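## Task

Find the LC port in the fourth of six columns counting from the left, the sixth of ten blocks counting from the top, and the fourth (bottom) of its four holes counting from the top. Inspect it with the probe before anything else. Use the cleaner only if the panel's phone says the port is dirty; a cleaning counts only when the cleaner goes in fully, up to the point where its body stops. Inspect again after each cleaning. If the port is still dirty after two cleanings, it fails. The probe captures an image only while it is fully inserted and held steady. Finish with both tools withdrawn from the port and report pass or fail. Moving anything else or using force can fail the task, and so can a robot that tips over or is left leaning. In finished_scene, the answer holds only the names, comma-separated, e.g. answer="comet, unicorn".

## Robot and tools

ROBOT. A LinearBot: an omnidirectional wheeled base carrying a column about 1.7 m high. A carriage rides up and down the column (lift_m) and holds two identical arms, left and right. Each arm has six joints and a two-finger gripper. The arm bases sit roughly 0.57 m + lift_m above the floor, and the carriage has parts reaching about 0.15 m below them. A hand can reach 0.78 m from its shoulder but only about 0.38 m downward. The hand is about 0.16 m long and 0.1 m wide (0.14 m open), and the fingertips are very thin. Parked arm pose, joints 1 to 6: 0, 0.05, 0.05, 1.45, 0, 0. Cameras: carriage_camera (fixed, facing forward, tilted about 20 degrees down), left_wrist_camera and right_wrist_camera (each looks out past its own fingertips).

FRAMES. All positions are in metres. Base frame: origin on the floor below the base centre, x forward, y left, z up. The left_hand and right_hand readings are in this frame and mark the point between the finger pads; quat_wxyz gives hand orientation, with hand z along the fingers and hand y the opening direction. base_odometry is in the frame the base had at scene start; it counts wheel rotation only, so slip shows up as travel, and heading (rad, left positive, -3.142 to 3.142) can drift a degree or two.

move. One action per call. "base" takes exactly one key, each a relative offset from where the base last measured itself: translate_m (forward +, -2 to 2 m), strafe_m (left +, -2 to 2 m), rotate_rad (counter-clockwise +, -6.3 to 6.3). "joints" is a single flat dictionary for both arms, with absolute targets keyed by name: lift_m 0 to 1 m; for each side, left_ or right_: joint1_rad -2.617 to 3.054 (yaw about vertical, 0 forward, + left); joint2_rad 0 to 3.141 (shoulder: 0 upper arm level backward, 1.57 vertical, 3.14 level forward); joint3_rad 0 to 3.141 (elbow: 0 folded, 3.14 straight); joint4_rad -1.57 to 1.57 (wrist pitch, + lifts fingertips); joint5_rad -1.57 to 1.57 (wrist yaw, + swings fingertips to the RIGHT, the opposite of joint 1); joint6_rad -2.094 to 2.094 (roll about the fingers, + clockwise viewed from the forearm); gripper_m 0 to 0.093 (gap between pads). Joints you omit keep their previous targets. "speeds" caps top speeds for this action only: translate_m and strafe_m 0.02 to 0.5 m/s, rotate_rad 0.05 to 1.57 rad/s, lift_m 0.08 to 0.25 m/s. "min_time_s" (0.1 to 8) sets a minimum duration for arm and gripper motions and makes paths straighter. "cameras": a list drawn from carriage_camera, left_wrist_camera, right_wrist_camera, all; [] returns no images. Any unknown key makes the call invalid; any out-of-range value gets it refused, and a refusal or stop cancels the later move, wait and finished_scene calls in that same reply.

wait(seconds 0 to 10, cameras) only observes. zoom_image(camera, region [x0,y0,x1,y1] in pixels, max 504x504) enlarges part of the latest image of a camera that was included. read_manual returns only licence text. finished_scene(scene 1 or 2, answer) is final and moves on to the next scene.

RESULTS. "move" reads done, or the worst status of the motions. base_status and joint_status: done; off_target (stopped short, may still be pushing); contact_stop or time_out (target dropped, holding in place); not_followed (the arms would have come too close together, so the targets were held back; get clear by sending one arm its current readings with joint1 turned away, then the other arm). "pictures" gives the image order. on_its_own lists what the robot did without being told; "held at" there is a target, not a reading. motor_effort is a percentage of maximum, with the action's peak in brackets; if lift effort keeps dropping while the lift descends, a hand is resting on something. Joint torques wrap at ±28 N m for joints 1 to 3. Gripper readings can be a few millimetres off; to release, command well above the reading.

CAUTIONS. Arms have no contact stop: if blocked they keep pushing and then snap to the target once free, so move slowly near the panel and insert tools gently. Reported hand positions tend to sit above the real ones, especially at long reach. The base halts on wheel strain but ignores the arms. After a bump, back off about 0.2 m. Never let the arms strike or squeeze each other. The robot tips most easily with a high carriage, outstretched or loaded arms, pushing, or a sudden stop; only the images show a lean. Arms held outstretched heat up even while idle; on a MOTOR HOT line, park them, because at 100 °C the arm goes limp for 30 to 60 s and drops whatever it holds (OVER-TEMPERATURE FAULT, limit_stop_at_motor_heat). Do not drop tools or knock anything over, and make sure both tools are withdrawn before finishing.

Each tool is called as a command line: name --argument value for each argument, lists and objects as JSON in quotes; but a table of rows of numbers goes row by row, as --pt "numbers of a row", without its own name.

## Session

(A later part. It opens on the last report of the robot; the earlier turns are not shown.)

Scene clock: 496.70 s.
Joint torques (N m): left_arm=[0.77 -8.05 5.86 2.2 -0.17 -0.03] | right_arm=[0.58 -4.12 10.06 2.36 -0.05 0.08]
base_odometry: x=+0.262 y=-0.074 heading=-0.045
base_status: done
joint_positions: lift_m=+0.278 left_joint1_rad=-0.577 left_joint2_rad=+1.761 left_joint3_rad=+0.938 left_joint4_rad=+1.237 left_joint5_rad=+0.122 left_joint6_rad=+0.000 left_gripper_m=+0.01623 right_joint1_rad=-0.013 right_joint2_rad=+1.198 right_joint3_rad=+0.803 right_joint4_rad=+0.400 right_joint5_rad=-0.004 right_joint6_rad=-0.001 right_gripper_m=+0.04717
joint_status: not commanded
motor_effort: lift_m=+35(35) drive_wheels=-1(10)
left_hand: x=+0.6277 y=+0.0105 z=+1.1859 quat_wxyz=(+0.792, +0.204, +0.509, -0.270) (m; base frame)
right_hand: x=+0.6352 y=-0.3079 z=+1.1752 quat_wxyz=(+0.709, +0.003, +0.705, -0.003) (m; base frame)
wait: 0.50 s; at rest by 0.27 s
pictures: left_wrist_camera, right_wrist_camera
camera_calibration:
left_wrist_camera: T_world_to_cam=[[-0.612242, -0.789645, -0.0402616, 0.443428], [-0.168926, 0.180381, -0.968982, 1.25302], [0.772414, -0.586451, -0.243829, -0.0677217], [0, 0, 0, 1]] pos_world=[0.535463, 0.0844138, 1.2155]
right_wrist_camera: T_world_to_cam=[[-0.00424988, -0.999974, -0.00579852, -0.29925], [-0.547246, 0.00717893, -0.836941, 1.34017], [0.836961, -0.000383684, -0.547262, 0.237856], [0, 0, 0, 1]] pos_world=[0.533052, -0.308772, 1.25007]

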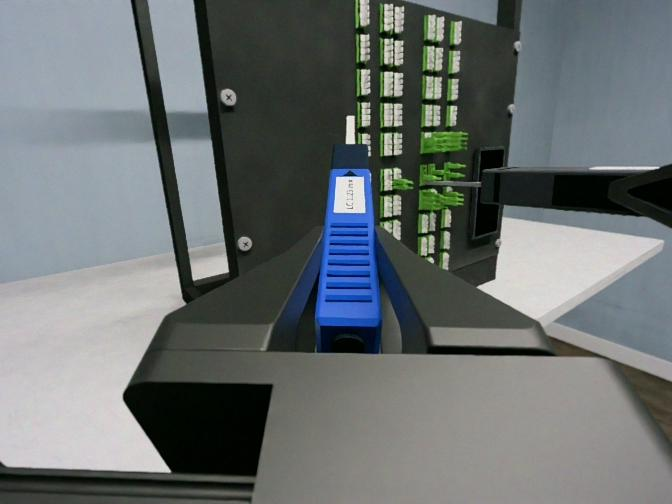

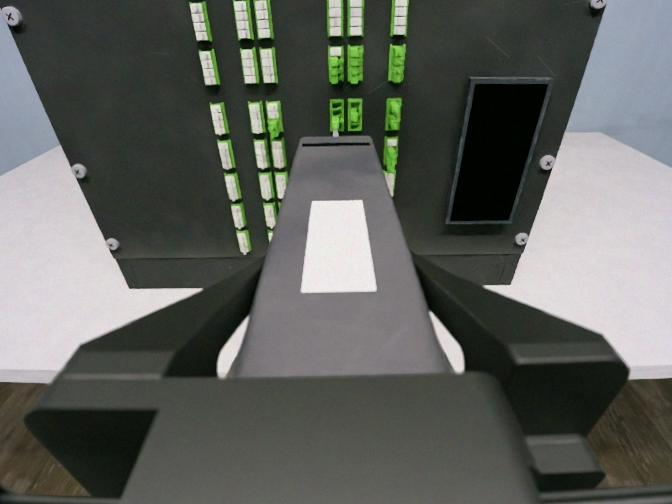

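move --joints '{"right_joint5_rad":0.007}' --cameras '[]'

move --joints '{"right_joint5_rad":-0.0025}' --base '{"translate_m":0.006}' --speeds '{"translate_m":0.02}' --cameras '[]'

wait --seconds 0.5 --cameras '["right_wrist_camera","left_wrist_camera"]'

zoom_image --camera "right_wrist_camera" --region '[320, 103, 350, 133]'

zoom_image --camera "left_wrist_camera" --region '[415, 158, 445, 188]'

Scene clock: 512.67 s.
Joint torques (N m): left_arm=[0.72 -8.01 6 2.2 -0.17 -0.03] | right_arm=[0.62 -4.18 10.02 2.35 0.06 0.1]
move: done
base_odometry: x=+0.262 y=-0.074 heading=-0.045
base_status: not commanded
joint_positions: lift_m=+0.278 left_joint1_rad=-0.577 left_joint2_rad=+1.761 left_joint3_rad=+0.938 left_joint4_rad=+1.237 left_joint5_rad=+0.122 left_joint6_rad=+0.000 left_gripper_m=+0.01623 right_joint1_rad=-0.013 right_joint2_rad=+1.198 right_joint3_rad=+0.803 right_joint4_rad=+0.400 right_joint5_rad=-0.003 right_joint6_rad=-0.001 right_gripper_m=+0.04717
joint_status: all done
motor_effort: lift_m=+35(35) drive_wheels=-1(1)
left_hand: x=+0.6277 y=+0.0105 z=+1.1859 quat_wxyz=(+0.792, +0.204, +0.509, -0.270) (m; base frame)
right_hand: x=+0.6352 y=-0.3081 z=+1.1752 quat_wxyz=(+0.709, +0.003, +0.705, -0.004) (m; base frame)
pictures: none
No camera images: "cameras" was empty.

Scene clock: 513.37 s.
Joint torques (N m): left_arm=[0.65 -8.2 5.89 2.18 -0.17 -0.03] | right_arm=[0.61 -3.18 10.15 2.46 -0.04 0.1]
move: done
base_odometry: x=+0.268 y=-0.074 heading=-0.045
base_status: done
joint_positions: lift_m=+0.278 left_joint1_rad=-0.577 left_joint2_rad=+1.764 left_joint3_rad=+0.938 left_joint4_rad=+1.241 left_joint5_rad=+0.122 left_joint6_rad=+0.000 left_gripper_m=+0.01623 right_joint1_rad=-0.013 right_joint2_rad=+1.189 right_joint3_rad=+0.803 right_joint4_rad=+0.388 right_joint5_rad=-0.003 right_joint6_rad=-0.001 right_gripper_m=+0.04717
joint_status: all done
motor_effort: lift_m=+35(35) drive_wheels=+0(8)
left_hand: x=+0.6279 y=+0.0104 z=+1.1854 quat_wxyz=(+0.792, +0.204, +0.508, -0.270) (m; base frame)
right_hand: x=+0.6333 y=-0.3081 z=+1.1760 quat_wxyz=(+0.708, +0.003, +0.706, -0.004) (m; base frame)
pictures: none
No camera images: "cameras" was empty.

Scene clock: 513.87 s.
Joint torques (N m): left_arm=[0.72 -8.31 5.96 2.14 -0.17 -0.03] | right_arm=[0.61 -3.44 10.04 2.44 -0.06 0.1]
base_odometry: x=+0.268 y=-0.074 heading=-0.045
base_status: done
joint_positions: lift_m=+0.278 left_joint1_rad=-0.577 left_joint2_rad=+1.764 left_joint3_rad=+0.938 left_joint4_rad=+1.241 left_joint5_rad=+0.122 left_joint6_rad=+0.000 left_gripper_m=+0.01623 right_joint1_rad=-0.013 right_joint2_rad=+1.189 right_joint3_rad=+0.803 right_joint4_rad=+0.388 right_joint5_rad=-0.003 right_joint6_rad=-0.001 right_gripper_m=+0.04717
joint_status: all done
motor_effort: lift_m=+35(35) drive_wheels=+0(8)
left_hand: x=+0.6279 y=+0.0104 z=+1.1854 quat_wxyz=(+0.792, +0.204, +0.508, -0.270) (m; base frame)
right_hand: x=+0.6333 y=-0.3081 z=+1.1760 quat_wxyz=(+0.708, +0.003, +0.706, -0.004) (m; base frame)
wait: 0.50 s; at rest by 0.27 s
pictures: left_wrist_camera, right_wrist_camera
camera_calibration:
left_wrist_camera: T_world_to_cam=[[-0.612256, -0.789627, -0.0403856, 0.443542], [-0.167973, 0.179815, -0.969253, 1.25234], [0.772611, -0.586647, -0.242729, -0.0694298], [0, 0, 0, 1]] pos_world=[0.535564, 0.0843131, 1.2149]
right_wrist_camera: T_world_to_cam=[[-0.0054287, -0.999969, -0.00574524, -0.298786], [-0.549115, 0.00778258, -0.83571, 1.33972], [0.835729, -0.00138202, -0.54914, 0.242531], [0, 0, 0, 1]] pos_world=[0.531348, -0.308868, 1.25108]

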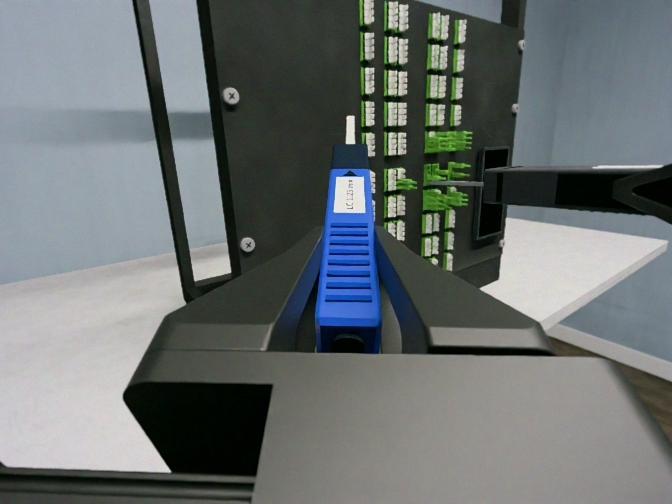

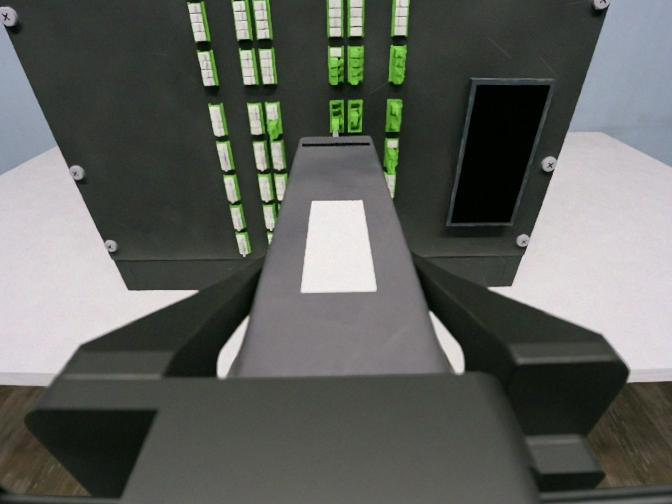

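Scaled by 16.800 from the camera's 672x504 image, which has a finer 960x720 frame.

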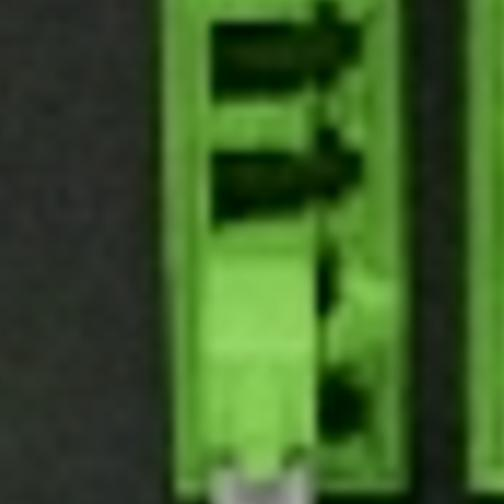

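Scaled by 16.800 from the camera's 672x504 image, which has a finer 960x720 frame.

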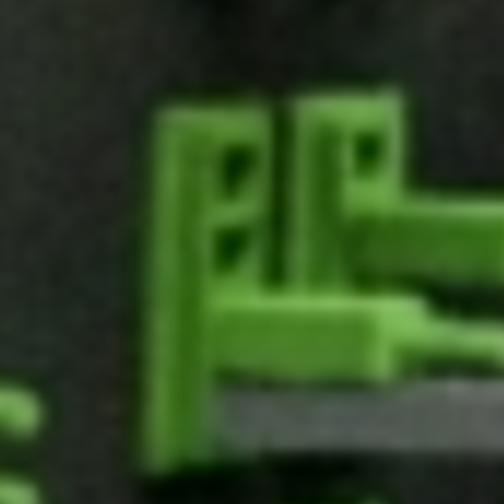

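move --base '{"translate_m":-0.018}' --speeds '{"translate_m":0.03}' --cameras '[]'

wait --seconds 0.5 --cameras '["right_wrist_camera","left_wrist_camera"]'

zoom_image --camera "right_wrist_camera" --region '[320, 100, 350, 130]'

zoom_image --camera "left_wrist_camera" --region '[405, 158, 435, 188]'

Scene clock: 537.30 s.
Joint torques (N m): left_arm=[0.68 -8.5 6.04 2.12 -0.17 -0.03] | right_arm=[0.72 -4.1 10.1 2.35 -0.06 0.09]
move: done
base_odometry: x=+0.250 y=-0.073 heading=-0.045
base_status: done
joint_positions: lift_m=+0.278 left_joint1_rad=-0.577 left_joint2_rad=+1.764 left_joint3_rad=+0.938 left_joint4_rad=+1.241 left_joint5_rad=+0.122 left_joint6_rad=+0.000 left_gripper_m=+0.01623 right_joint1_rad=-0.013 right_joint2_rad=+1.197 right_joint3_rad=+0.803 right_joint4_rad=+0.397 right_joint5_rad=-0.003 right_joint6_rad=-0.001 right_gripper_m=+0.04717
joint_status: not commanded
motor_effort: lift_m=+35(35) drive_wheels=-5(11)
left_hand: x=+0.6280 y=+0.0104 z=+1.1852 quat_wxyz=(+0.792, +0.204, +0.508, -0.270) (m; base frame)
right_hand: x=+0.6351 y=-0.3081 z=+1.1747 quat_wxyz=(+0.708, +0.003, +0.706, -0.004) (m; base frame)
pictures: none
No camera images: "cameras" was empty.

Scene clock: 537.80 s.
Joint torques (N m): left_arm=[0.7 -8.49 5.96 2.17 -0.17 -0.03] | right_arm=[0.57 -4.27 10.07 2.35 -0.05 0.09]
base_odometry: x=+0.250 y=-0.073 heading=-0.045
base_status: done
joint_positions: lift_m=+0.278 left_joint1_rad=-0.577 left_joint2_rad=+1.764 left_joint3_rad=+0.938 left_joint4_rad=+1.241 left_joint5_rad=+0.122 left_joint6_rad=+0.000 left_gripper_m=+0.01623 right_joint1_rad=-0.013 right_joint2_rad=+1.197 right_joint3_rad=+0.803 right_joint4_rad=+0.397 right_joint5_rad=-0.003 right_joint6_rad=-0.001 right_gripper_m=+0.04717
joint_status: not commanded
motor_effort: lift_m=+35(35) drive_wheels=+2(11)
left_hand: x=+0.6280 y=+0.0104 z=+1.1852 quat_wxyz=(+0.792, +0.204, +0.508, -0.270) (m; base frame)
right_hand: x=+0.6351 y=-0.3081 z=+1.1747 quat_wxyz=(+0.708, +0.003, +0.706, -0.004) (m; base frame)
wait: 0.50 s; at rest by 0.27 s
pictures: left_wrist_camera, right_wrist_camera
camera_calibration:
left_wrist_camera: T_world_to_cam=[[-0.612256, -0.789627, -0.0403856, 0.443596], [-0.167973, 0.179815, -0.969253, 1.25217], [0.772611, -0.586647, -0.242729, -0.0695556], [0, 0, 0, 1]] pos_world=[0.535664, 0.0843131, 1.2147]
right_wrist_camera: T_world_to_cam=[[-0.0054287, -0.999969, -0.00574524, -0.298783], [-0.549115, 0.00778258, -0.83571, 1.33962], [0.835729, -0.00138202, -0.54914, 0.240313], [0, 0, 0, 1]] pos_world=[0.533148, -0.308868, 1.24978]

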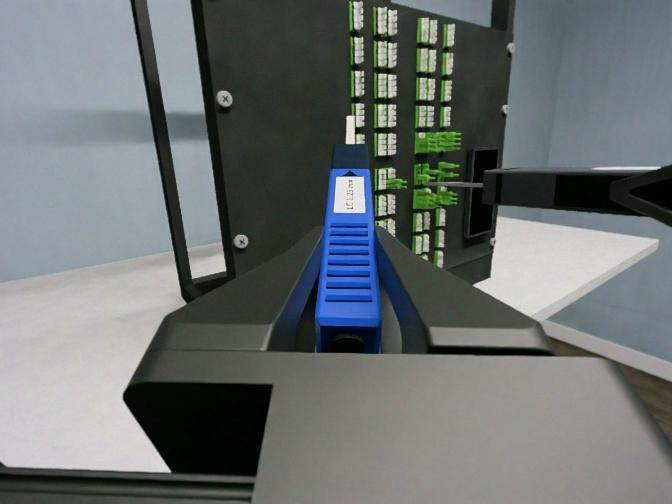

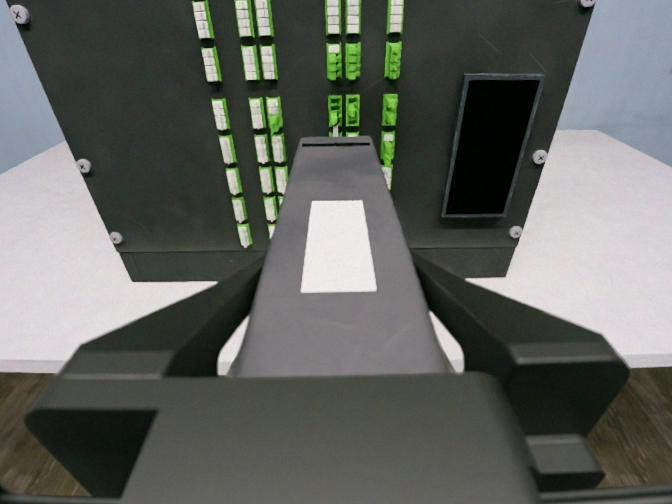

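Scaled by 16.800 from the camera's 672x504 image, which has a finer 960x720 frame.

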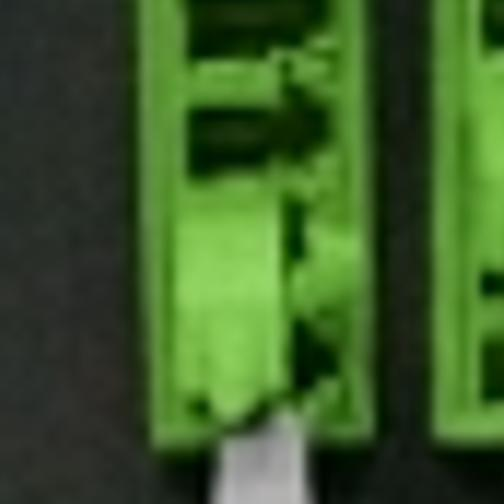

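Scaled by 16.800 from the camera's 672x504 image, which has a finer 960x720 frame.

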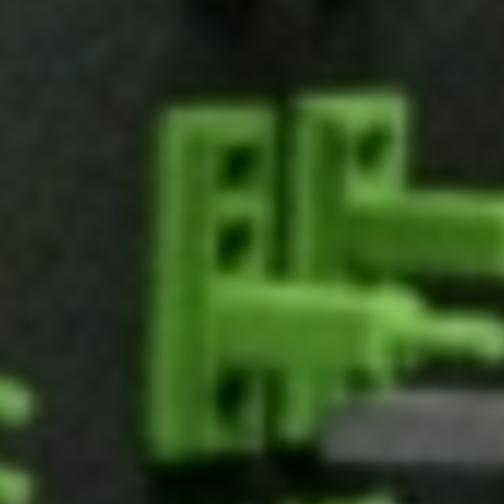

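move --base '{"translate_m":0.006}' --speeds '{"translate_m":0.02}' --joints '{"lift_m":0.279}' --cameras '[]'

wait --seconds 0.5 --cameras '["right_wrist_camera","left_wrist_camera"]'

zoom_image --camera "right_wrist_camera" --region '[320, 100, 350, 130]'

zoom_image --camera "left_wrist_camera" --region '[410, 158, 440, 188]'

Scene clock: 555.77 s.
Joint torques (N m): left_arm=[0.7 -8.4 6.09 2.13 -0.17 -0.03] | right_arm=[0.44 -4.1 10.09 2.37 -0.05 0.1]
move: done
base_odometry: x=+0.256 y=-0.073 heading=-0.044
base_status: done
joint_positions: lift_m=+0.279 left_joint1_rad=-0.577 left_joint2_rad=+1.765 left_joint3_rad=+0.937 left_joint4_rad=+1.242 left_joint5_rad=+0.122 left_joint6_rad=+0.000 left_gripper_m=+0.01623 right_joint1_rad=-0.013 right_joint2_rad=+1.197 right_joint3_rad=+0.803 right_joint4_rad=+0.397 right_joint5_rad=-0.003 right_joint6_rad=-0.001 right_gripper_m=+0.04717
joint_status: all done
motor_effort: lift_m=+35(40) drive_wheels=-3(6)
left_hand: x=+0.6280 y=+0.0104 z=+1.1860 quat_wxyz=(+0.792, +0.204, +0.509, -0.270) (m; base frame)
right_hand: x=+0.6351 y=-0.3081 z=+1.1760 quat_wxyz=(+0.708, +0.003, +0.706, -0.004) (m; base frame)
pictures: none
No camera images: "cameras" was empty.

Scene clock: 556.27 s.
Joint torques (N m): left_arm=[0.72 -8.29 6.13 2.13 -0.17 -0.03] | right_arm=[0.55 -3.99 9.95 2.42 -0.06 0.09]
base_odometry: x=+0.256 y=-0.073 heading=-0.044
base_status: done
joint_positions: lift_m=+0.279 left_joint1_rad=-0.577 left_joint2_rad=+1.765 left_joint3_rad=+0.937 left_joint4_rad=+1.242 left_joint5_rad=+0.122 left_joint6_rad=+0.000 left_gripper_m=+0.01623 right_joint1_rad=-0.013 right_joint2_rad=+1.197 right_joint3_rad=+0.803 right_joint4_rad=+0.397 right_joint5_rad=-0.003 right_joint6_rad=-0.001 right_gripper_m=+0.04717
joint_status: all done
motor_effort: lift_m=+35(40) drive_wheels=-1(6)
left_hand: x=+0.6280 y=+0.0104 z=+1.1860 quat_wxyz=(+0.792, +0.204, +0.509, -0.270) (m; base frame)
right_hand: x=+0.6351 y=-0.3081 z=+1.1760 quat_wxyz=(+0.708, +0.003, +0.706, -0.004) (m; base frame)
wait: 0.50 s; at rest by 0.27 s
pictures: left_wrist_camera, right_wrist_camera
camera_calibration:
left_wrist_camera: T_world_to_cam=[[-0.612242, -0.789645, -0.0402616, 0.443475], [-0.168926, 0.180381, -0.968982, 1.25317], [0.772414, -0.586451, -0.243829, -0.0679105], [0, 0, 0, 1]] pos_world=[0.535663, 0.0843138, 1.2156]
right_wrist_camera: T_world_to_cam=[[-0.0054313, -0.999969, -0.00574312, -0.298777], [-0.549486, 0.00778285, -0.835466, 1.34068], [0.835485, -0.0013819, -0.549512, 0.241677], [0, 0, 0, 1]] pos_world=[0.533148, -0.308868, 1.25119]

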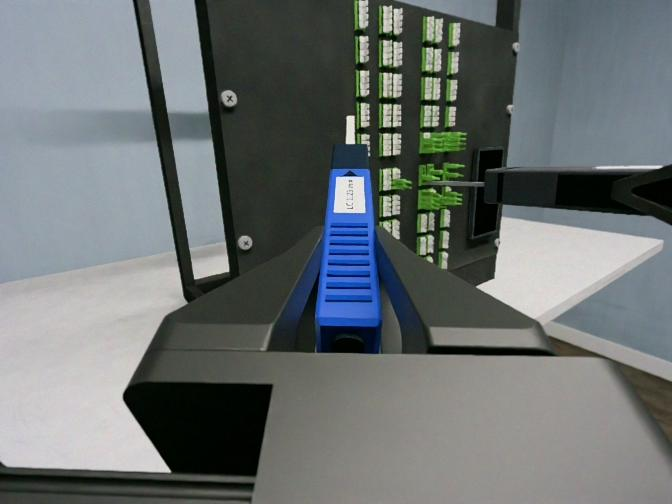

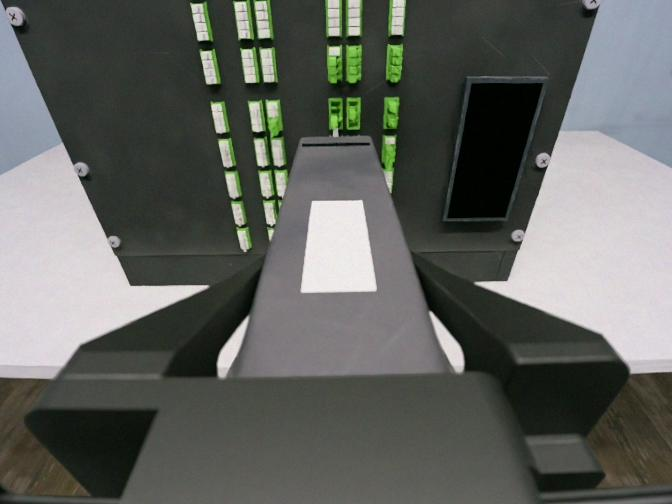

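Scaled by 16.800 from the camera's 672x504 image, which has a finer 960x720 frame.

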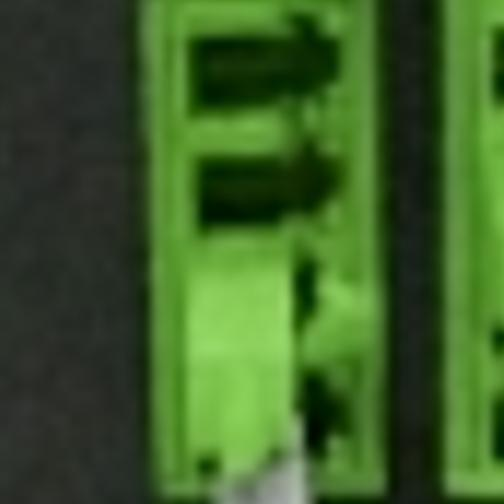

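Scaled by 16.800 from the camera's 672x504 image, which has a finer 960x720 frame.

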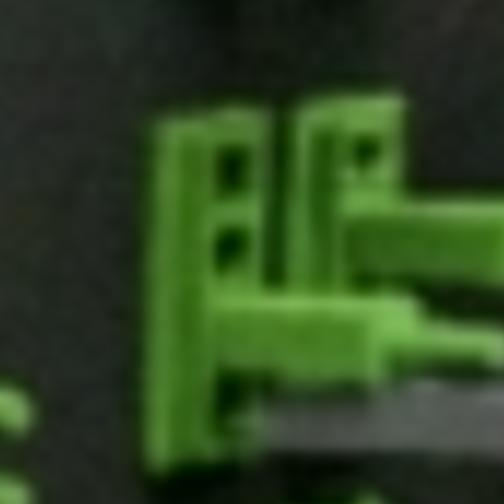

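move --joints '{"right_joint5_rad":-0.0145}' --cameras '[]'

move --base '{"translate_m":0.003}' --speeds '{"translate_m":0.02}' --joints '{"right_joint5_rad":-0.0045}' --cameras '[]'

wait --seconds 0.5 --cameras '["right_wrist_camera","left_wrist_camera"]'

zoom_image --camera "right_wrist_camera" --region '[320, 103, 350, 133]'

zoom_image --camera "left_wrist_camera" --region '[410, 158, 440, 188]'

Scene clock: 563.67 s.
Joint torques (N m): left_arm=[0.7 -8.4 6.08 2.14 -0.17 -0.03] | right_arm=[0.57 -4.14 10.06 2.39 -0.16 0.1]
move: done
base_odometry: x=+0.256 y=-0.073 heading=-0.044
base_status: not commanded
joint_positions: lift_m=+0.279 left_joint1_rad=-0.577 left_joint2_rad=+1.765 left_joint3_rad=+0.937 left_joint4_rad=+1.242 left_joint5_rad=+0.122 left_joint6_rad=+0.000 left_gripper_m=+0.01623 right_joint1_rad=-0.013 right_joint2_rad=+1.197 right_joint3_rad=+0.803 right_joint4_rad=+0.397 right_joint5_rad=-0.004 right_joint6_rad=-0.001 right_gripper_m=+0.04717
joint_status: all done
motor_effort: lift_m=+35(35) drive_wheels=-1(1)
left_hand: x=+0.6280 y=+0.0104 z=+1.1860 quat_wxyz=(+0.792, +0.204, +0.509, -0.270) (m; base frame)
right_hand: x=+0.6351 y=-0.3079 z=+1.1760 quat_wxyz=(+0.708, +0.003, +0.706, -0.003) (m; base frame)
pictures: none
No camera images: "cameras" was empty.

Scene clock: 564.30 s.
Joint torques (N m): left_arm=[0.72 -8.47 6.09 2.16 -0.17 -0.03] | right_arm=[0.65 -4.21 10.02 2.36 -0.07 0.09]
move: done
base_odometry: x=+0.259 y=-0.073 heading=-0.044
base_status: done
joint_positions: lift_m=+0.279 left_joint1_rad=-0.577 left_joint2_rad=+1.765 left_joint3_rad=+0.937 left_joint4_rad=+1.242 left_joint5_rad=+0.122 left_joint6_rad=+0.000 left_gripper_m=+0.01623 right_joint1_rad=-0.013 right_joint2_rad=+1.197 right_joint3_rad=+0.802 right_joint4_rad=+0.395 right_joint5_rad=-0.005 right_joint6_rad=-0.001 right_gripper_m=+0.04717
joint_status: all done
motor_effort: lift_m=+35(35) drive_wheels=-1(8)
left_hand: x=+0.6281 y=+0.0103 z=+1.1857 quat_wxyz=(+0.792, +0.204, +0.509, -0.270) (m; base frame)
right_hand: x=+0.6350 y=-0.3078 z=+1.1757 quat_wxyz=(+0.707, +0.003, +0.707, -0.003) (m; base frame)
pictures: none
No camera images: "cameras" was empty.

Scene clock: 564.80 s.
Joint torques (N m): left_arm=[0.7 -8.46 6.06 2.1 -0.17 -0.03] | right_arm=[0.58 -4.12 10.14 2.37 -0.07 0.09]
base_odometry: x=+0.259 y=-0.073 heading=-0.044
base_status: done
joint_positions: lift_m=+0.279 left_joint1_rad=-0.577 left_joint2_rad=+1.765 left_joint3_rad=+0.937 left_joint4_rad=+1.242 left_joint5_rad=+0.122 left_joint6_rad=+0.000 left_gripper_m=+0.01623 right_joint1_rad=-0.013 right_joint2_rad=+1.197 right_joint3_rad=+0.802 right_joint4_rad=+0.395 right_joint5_rad=-0.005 right_joint6_rad=-0.001 right_gripper_m=+0.04717
joint_status: all done
motor_effort: lift_m=+35(35) drive_wheels=-2(8)
left_hand: x=+0.6281 y=+0.0103 z=+1.1857 quat_wxyz=(+0.792, +0.204, +0.509, -0.270) (m; base frame)
right_hand: x=+0.6350 y=-0.3078 z=+1.1757 quat_wxyz=(+0.707, +0.003, +0.707, -0.003) (m; base frame)
wait: 0.50 s; at rest by 0.27 s
pictures: left_wrist_camera, right_wrist_camera
camera_calibration:
left_wrist_camera: T_world_to_cam=[[-0.61229, -0.78961, -0.0402027, 0.443462], [-0.169516, 0.180775, -0.968806, 1.25309], [0.772247, -0.586375, -0.244538, -0.0672261], [0, 0, 0, 1]] pos_world=[0.535862, 0.0842143, 1.21539]
right_wrist_camera: T_world_to_cam=[[-0.00391165, -0.999976, -0.00577963, -0.299451], [-0.550448, 0.0069784, -0.83484, 1.33992], [0.83486, -0.0000842214, -0.550462, 0.243436], [0, 0, 0, 1]] pos_world=[0.533149, -0.308774, 1.25089]

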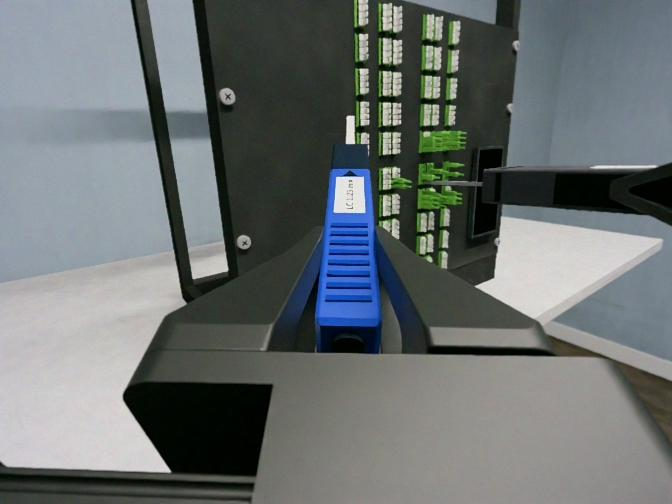

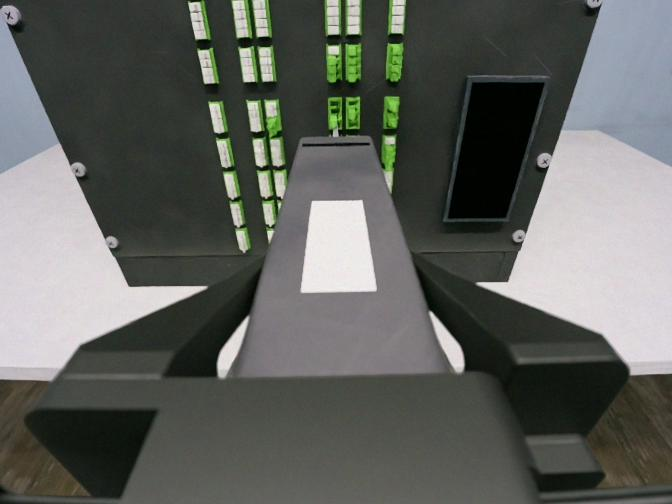

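Scaled by 16.800 from the camera's 672x504 image, which has a finer 960x720 frame.

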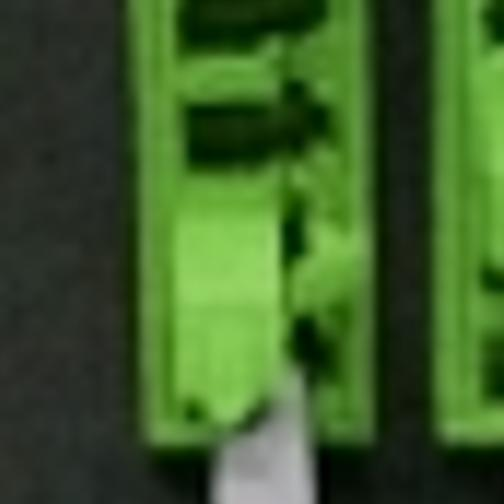

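Scaled by 16.800 from the camera's 672x504 image, which has a finer 960x720 frame.

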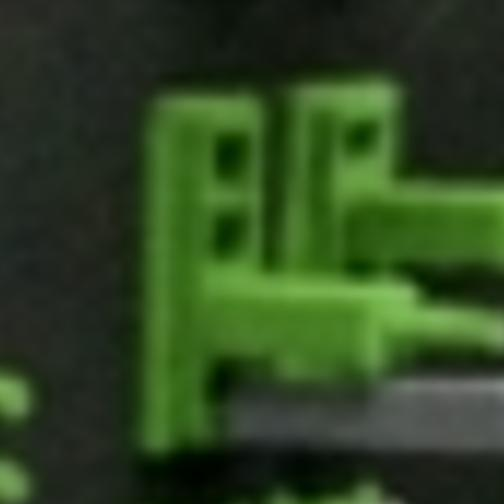

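move --joints '{"right_joint5_rad":-0.018,"lift_m":0.2797}' --cameras '[]'

move --joints '{"right_joint5_rad":-0.008}' --cameras '[]'

wait --seconds 0.5 --cameras '["right_wrist_camera","left_wrist_camera"]'

zoom_image --camera "right_wrist_camera" --region '[320, 103, 350, 133]'

zoom_image --camera "left_wrist_camera" --region '[410, 158, 440, 188]'

Scene clock: 573.70 s.
Joint torques (N m): left_arm=[0.57 -8.4 5.98 2.17 -0.17 -0.03] | right_arm=[0.57 -4.42 10.1 2.41 -0.16 0.1]
move: done
base_odometry: x=+0.259 y=-0.073 heading=-0.044
base_status: not commanded
joint_positions: lift_m=+0.280 left_joint1_rad=-0.577 left_joint2_rad=+1.765 left_joint3_rad=+0.937 left_joint4_rad=+1.242 left_joint5_rad=+0.122 left_joint6_rad=+0.000 left_gripper_m=+0.01623 right_joint1_rad=-0.013 right_joint2_rad=+1.197 right_joint3_rad=+0.802 right_joint4_rad=+0.396 right_joint5_rad=-0.007 right_joint6_rad=-0.001 right_gripper_m=+0.04717
joint_status: all done
motor_effort: lift_m=+35(38) drive_wheels=-2(2)
left_hand: x=+0.6281 y=+0.0103 z=+1.1864 quat_wxyz=(+0.792, +0.204, +0.509, -0.270) (m; base frame)
right_hand: x=+0.6350 y=-0.3074 z=+1.1765 quat_wxyz=(+0.708, +0.002, +0.707, -0.002) (m; base frame)
pictures: none
No camera images: "cameras" was empty.

Scene clock: 574.00 s.
Joint torques (N m): left_arm=[0.7 -8.5 6.09 2.14 -0.17 -0.03] | right_arm=[0.58 -4.08 10.11 2.38 -0.07 0.09]
move: done
base_odometry: x=+0.259 y=-0.073 heading=-0.044
base_status: not commanded
joint_positions: lift_m=+0.280 left_joint1_rad=-0.577 left_joint2_rad=+1.765 left_joint3_rad=+0.937 left_joint4_rad=+1.242 left_joint5_rad=+0.122 left_joint6_rad=+0.000 left_gripper_m=+0.01623 right_joint1_rad=-0.013 right_joint2_rad=+1.197 right_joint3_rad=+0.802 right_joint4_rad=+0.396 right_joint5_rad=-0.007 right_joint6_rad=-0.001 right_gripper_m=+0.04717
joint_status: all done
motor_effort: lift_m=+35(35) drive_wheels=-1(2)
left_hand: x=+0.6281 y=+0.0103 z=+1.1864 quat_wxyz=(+0.792, +0.204, +0.509, -0.270) (m; base frame)
right_hand: x=+0.6350 y=-0.3074 z=+1.1765 quat_wxyz=(+0.708, +0.002, +0.707, -0.002) (m; base frame)
pictures: none
No camera images: "cameras" was empty.

Scene clock: 574.50 s.
Joint torques (N m): left_arm=[0.7 -8.49 6.09 2.16 -0.17 -0.03] | right_arm=[0.57 -4.12 10.03 2.38 -0.08 0.09]
base_odometry: x=+0.259 y=-0.073 heading=-0.044
base_status: not commanded
joint_positions: lift_m=+0.280 left_joint1_rad=-0.577 left_joint2_rad=+1.765 left_joint3_rad=+0.937 left_joint4_rad=+1.242 left_joint5_rad=+0.122 left_joint6_rad=+0.000 left_gripper_m=+0.01623 right_joint1_rad=-0.013 right_joint2_rad=+1.197 right_joint3_rad=+0.802 right_joint4_rad=+0.396 right_joint5_rad=-0.007 right_joint6_rad=-0.001 right_gripper_m=+0.04717
joint_status: all done
motor_effort: lift_m=+35(35) drive_wheels=-1(2)
left_hand: x=+0.6281 y=+0.0103 z=+1.1864 quat_wxyz=(+0.792, +0.204, +0.509, -0.270) (m; base frame)
right_hand: x=+0.6350 y=-0.3074 z=+1.1765 quat_wxyz=(+0.708, +0.002, +0.707, -0.002) (m; base frame)
wait: 0.50 s; at rest by 0.27 s
pictures: left_wrist_camera, right_wrist_camera
camera_calibration:
left_wrist_camera: T_world_to_cam=[[-0.61229, -0.78961, -0.0402027, 0.443486], [-0.169516, 0.180775, -0.968806, 1.25368], [0.772247, -0.586375, -0.244538, -0.0670794], [0, 0, 0, 1]] pos_world=[0.535862, 0.0842143, 1.21599]
right_wrist_camera: T_world_to_cam=[[-0.00130154, -0.999982, -0.00581451, -0.300607], [-0.550163, 0.0055715, -0.835039, 1.34025], [0.835056, 0.0021121, -0.550161, 0.244068], [0, 0, 0, 1]] pos_world=[0.533154, -0.308584, 1.25169]

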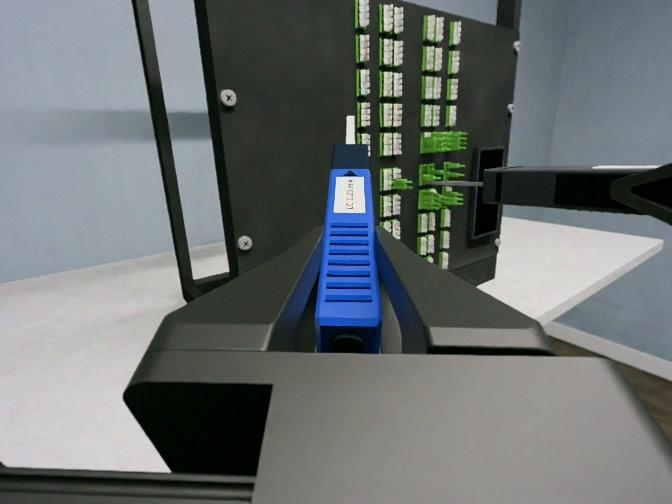

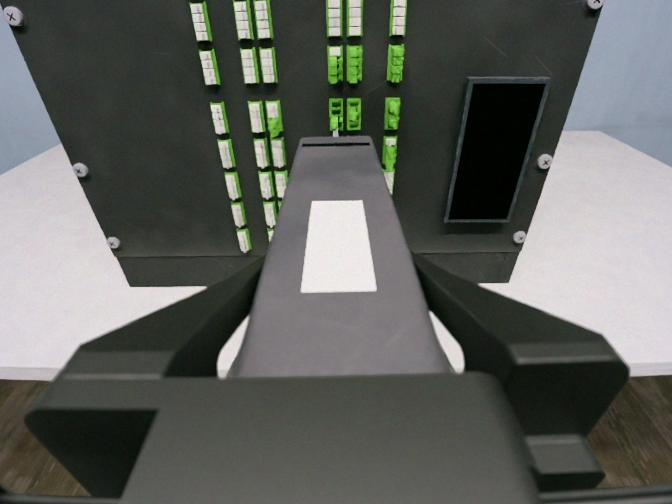

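Scaled by 16.800 from the camera's 672x504 image, which has a finer 960x720 frame.

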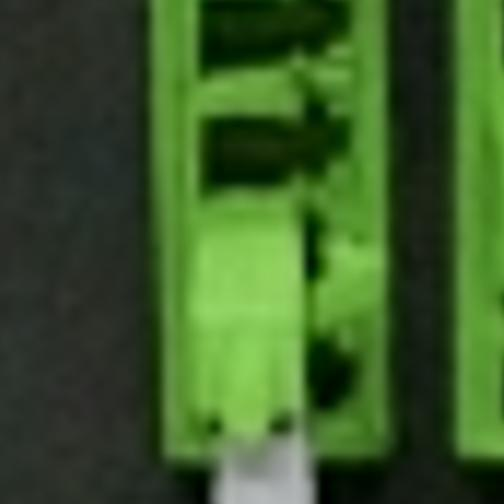

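Scaled by 16.800 from the camera's 672x504 image, which has a finer 960x720 frame.

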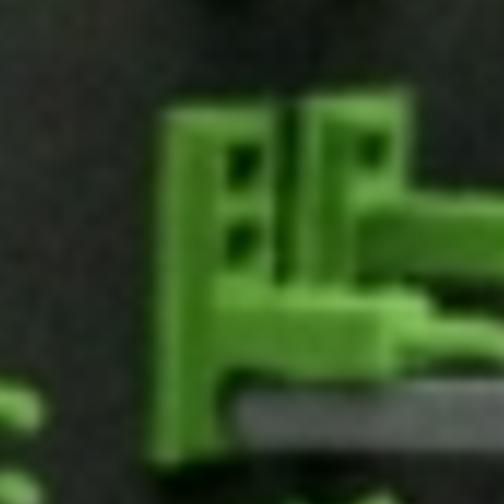

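move --base '{"translate_m":0.005}' --speeds '{"translate_m":0.02}' --cameras '[]'

wait --seconds 0.5 --cameras '["right_wrist_camera","left_wrist_camera"]'

zoom_image --camera "right_wrist_camera" --region '[320, 103, 350, 133]'

zoom_image --camera "left_wrist_camera" --region '[410, 158, 440, 188]'

Scene clock: 580.53 s.
Joint torques (N m): left_arm=[0.84 -8.49 6.09 2.14 -0.17 -0.03] | right_arm=[0.72 -4.22 10.03 2.35 -0.07 0.09]
move: done
base_odometry: x=+0.264 y=-0.074 heading=-0.045
base_status: done
joint_positions: lift_m=+0.280 left_joint1_rad=-0.577 left_joint2_rad=+1.765 left_joint3_rad=+0.937 left_joint4_rad=+1.241 left_joint5_rad=+0.122 left_joint6_rad=+0.000 left_gripper_m=+0.01623 right_joint1_rad=-0.013 right_joint2_rad=+1.197 right_joint3_rad=+0.802 right_joint4_rad=+0.396 right_joint5_rad=-0.007 right_joint6_rad=-0.001 right_gripper_m=+0.04717
joint_status: not commanded
motor_effort: lift_m=+35(35) drive_wheels=-3(5)
left_hand: x=+0.6282 y=+0.0103 z=+1.1863 quat_wxyz=(+0.791, +0.204, +0.509, -0.270) (m; base frame)
right_hand: x=+0.6350 y=-0.3074 z=+1.1765 quat_wxyz=(+0.708, +0.002, +0.707, -0.002) (m; base frame)
pictures: none
No camera images: "cameras" was empty.

Scene clock: 581.03 s.
Joint torques (N m): left_arm=[0.72 -8.49 6.09 2.15 -0.17 -0.03] | right_arm=[0.59 -4.14 10.09 2.38 -0.07 0.09]
base_odometry: x=+0.264 y=-0.074 heading=-0.045
base_status: done
joint_positions: lift_m=+0.280 left_joint1_rad=-0.577 left_joint2_rad=+1.765 left_joint3_rad=+0.937 left_joint4_rad=+1.241 left_joint5_rad=+0.122 left_joint6_rad=+0.000 left_gripper_m=+0.01623 right_joint1_rad=-0.013 right_joint2_rad=+1.197 right_joint3_rad=+0.802 right_joint4_rad=+0.396 right_joint5_rad=-0.007 right_joint6_rad=-0.001 right_gripper_m=+0.04717
joint_status: not commanded
motor_effort: lift_m=+35(35) drive_wheels=-3(5)
left_hand: x=+0.6282 y=+0.0103 z=+1.1863 quat_wxyz=(+0.791, +0.204, +0.509, -0.270) (m; base frame)
right_hand: x=+0.6350 y=-0.3074 z=+1.1765 quat_wxyz=(+0.708, +0.002, +0.707, -0.002) (m; base frame)
wait: 0.50 s; at rest by 0.27 s
pictures: left_wrist_camera, right_wrist_camera
camera_calibration:
left_wrist_camera: T_world_to_cam=[[-0.612299, -0.789605, -0.040173, 0.443375], [-0.169832, 0.180981, -0.968712, 1.25373], [0.77217, -0.586319, -0.244915, -0.0666438], [0, 0, 0, 1]] pos_world=[0.535862, 0.0841145, 1.21599]
right_wrist_camera: T_world_to_cam=[[-0.00130154, -0.999982, -0.00581451, -0.300607], [-0.550163, 0.0055715, -0.835039, 1.34025], [0.835056, 0.0021121, -0.550161, 0.244068], [0, 0, 0, 1]] pos_world=[0.533154, -0.308584, 1.25169]

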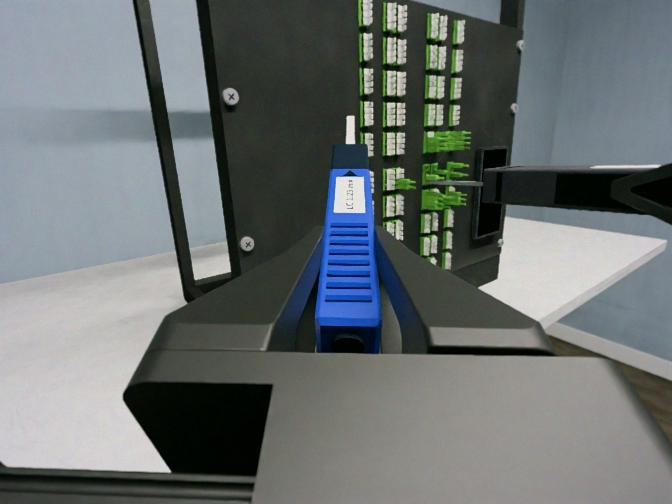

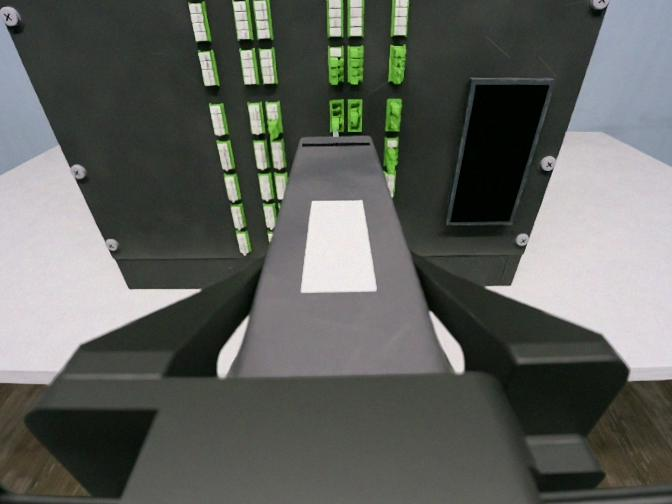

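Scaled by 16.800 from the camera's 672x504 image, which has a finer 960x720 frame.

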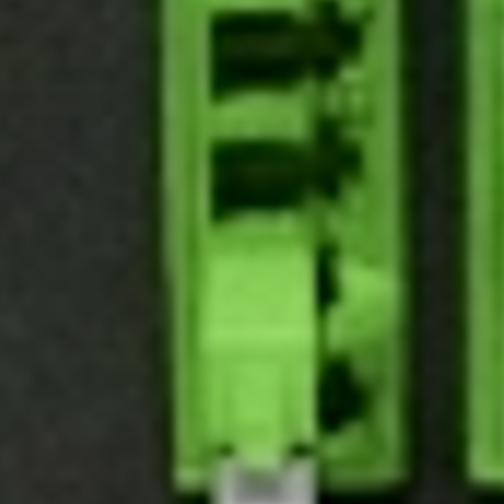

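Scaled by 16.800 from the camera's 672x504 image, which has a finer 960x720 frame.

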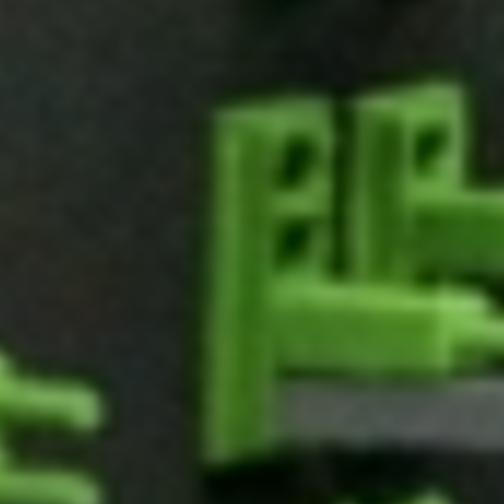

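move --base '{"translate_m":0.004}' --speeds '{"translate_m":0.02}' --cameras '[]'

wait --seconds 0.5 --cameras '["right_wrist_camera","left_wrist_camera"]'

zoom_image --camera "left_wrist_camera" --region '[410, 158, 440, 188]'

Scene clock: 587.00 s.
Joint torques (N m): left_arm=[0.58 -8.47 6.09 2.16 -0.17 -0.03] | right_arm=[0.58 -3.69 10.07 2.48 -0.07 0.09]
move: done
base_odometry: x=+0.268 y=-0.074 heading=-0.045
base_status: done
joint_positions: lift_m=+0.280 left_joint1_rad=-0.577 left_joint2_rad=+1.765 left_joint3_rad=+0.937 left_joint4_rad=+1.241 left_joint5_rad=+0.122 left_joint6_rad=+0.000 left_gripper_m=+0.01623 right_joint1_rad=-0.013 right_joint2_rad=+1.189 right_joint3_rad=+0.802 right_joint4_rad=+0.385 right_joint5_rad=-0.007 right_joint6_rad=-0.001 right_gripper_m=+0.04717
joint_status: not commanded
motor_effort: lift_m=+35(35) drive_wheels=+2(6)
left_hand: x=+0.6282 y=+0.0102 z=+1.1862 quat_wxyz=(+0.791, +0.204, +0.509, -0.270) (m; base frame)
right_hand: x=+0.6334 y=-0.3074 z=+1.1768 quat_wxyz=(+0.706, +0.002, +0.708, -0.002) (m; base frame)
pictures: none
No camera images: "cameras" was empty.

Scene clock: 587.50 s.
Joint torques (N m): left_arm=[0.7 -8.49 6.08 2.15 -0.17 -0.03] | right_arm=[0.57 -3.48 10.07 2.48 -0.07 0.09]
base_odometry: x=+0.268 y=-0.074 heading=-0.045
base_status: done
joint_positions: lift_m=+0.280 left_joint1_rad=-0.577 left_joint2_rad=+1.765 left_joint3_rad=+0.937 left_joint4_rad=+1.241 left_joint5_rad=+0.122 left_joint6_rad=+0.000 left_gripper_m=+0.01623 right_joint1_rad=-0.013 right_joint2_rad=+1.189 right_joint3_rad=+0.802 right_joint4_rad=+0.385 right_joint5_rad=-0.007 right_joint6_rad=-0.001 right_gripper_m=+0.04717
joint_status: not commanded
motor_effort: lift_m=+35(35) drive_wheels=+2(6)
left_hand: x=+0.6282 y=+0.0102 z=+1.1862 quat_wxyz=(+0.791, +0.204, +0.509, -0.270) (m; base frame)
right_hand: x=+0.6334 y=-0.3074 z=+1.1768 quat_wxyz=(+0.706, +0.002, +0.708, -0.002) (m; base frame)
wait: 0.50 s; at rest by 0.27 s
pictures: left_wrist_camera, right_wrist_camera
camera_calibration:
left_wrist_camera: T_world_to_cam=[[-0.612294, -0.78961, -0.0401519, 0.443408], [-0.170171, 0.181211, -0.968609, 1.25379], [0.7721, -0.586241, -0.245323, -0.0661924], [0, 0, 0, 1]] pos_world=[0.535961, 0.0841148, 1.21599]
right_wrist_camera: T_world_to_cam=[[-0.00123797, -0.999982, -0.00586501, -0.300576], [-0.553009, 0.00557118, -0.833156, 1.3392], [0.833174, 0.00221198, -0.553006, 0.25009], [0, 0, 0, 1]] pos_world=[0.531851, -0.308585, 1.2523]

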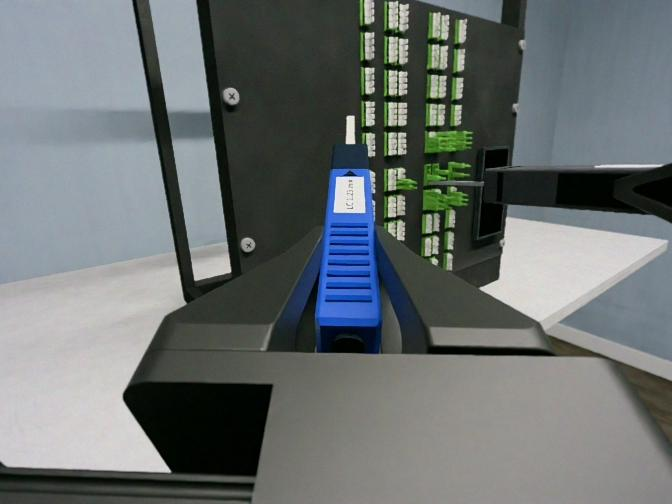

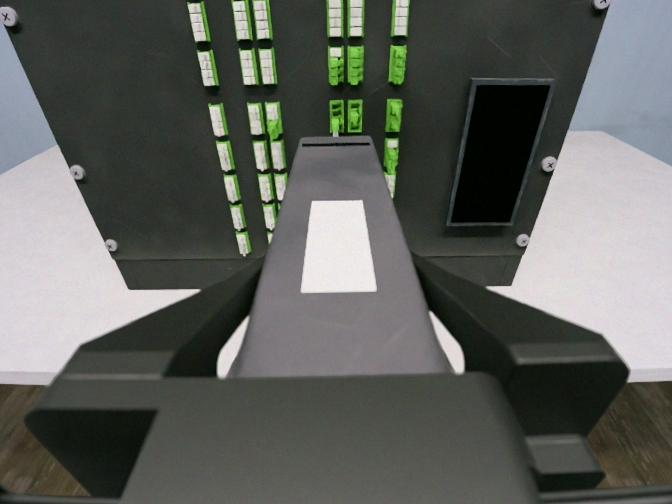

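Scaled by 16.800 from the camera's 672x504 image, which has a finer 960x720 frame.

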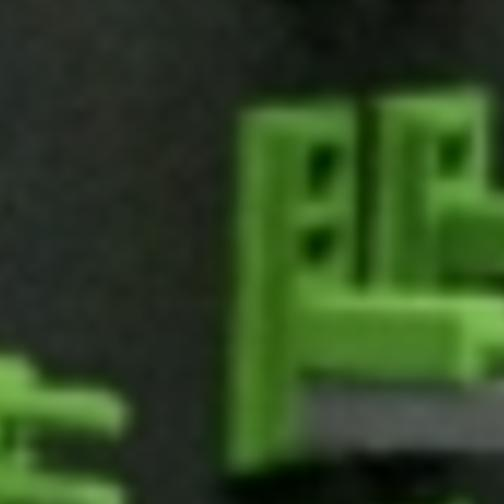

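zoom_image --camera "right_wrist_camera" --region '[90, 230, 190, 310]'

zoom_image --camera "right_wrist_camera" --region '[460, 230, 560, 310]'

zoom_image --camera "right_wrist_camera" --region '[320, 103, 350, 133]'

Scaled by 5.040 from the camera's 672x504 image, which has a finer 960x720 frame.

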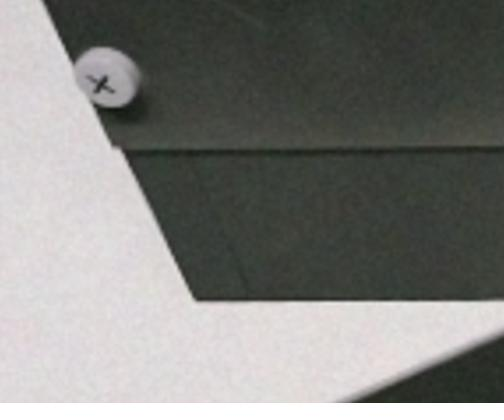

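Scaled by 5.040 from the camera's 672x504 image, which has a finer 960x720 frame.

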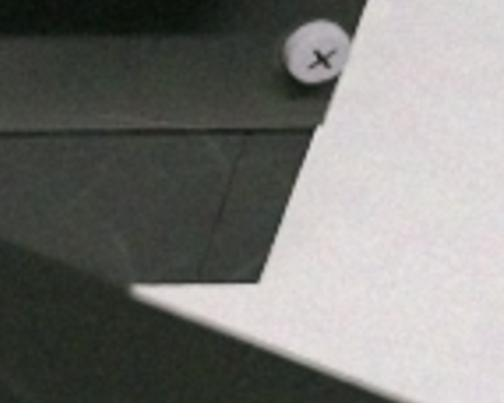

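Scaled by 16.800 from the camera's 672x504 image, which has a finer 960x720 frame.

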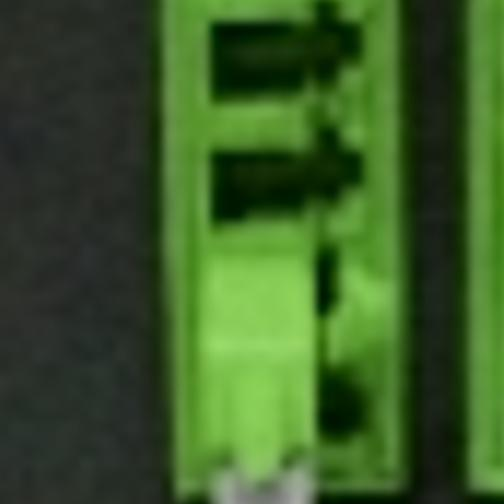

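zoom_image --camera "left_wrist_camera" --region '[424, 160, 494, 210]'

Scaled by 7.200 from the camera's 672x504 image, which has a finer 960x720 frame.

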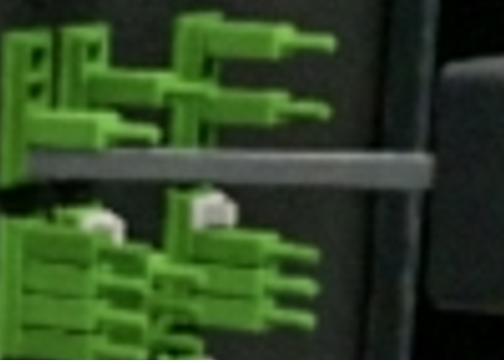

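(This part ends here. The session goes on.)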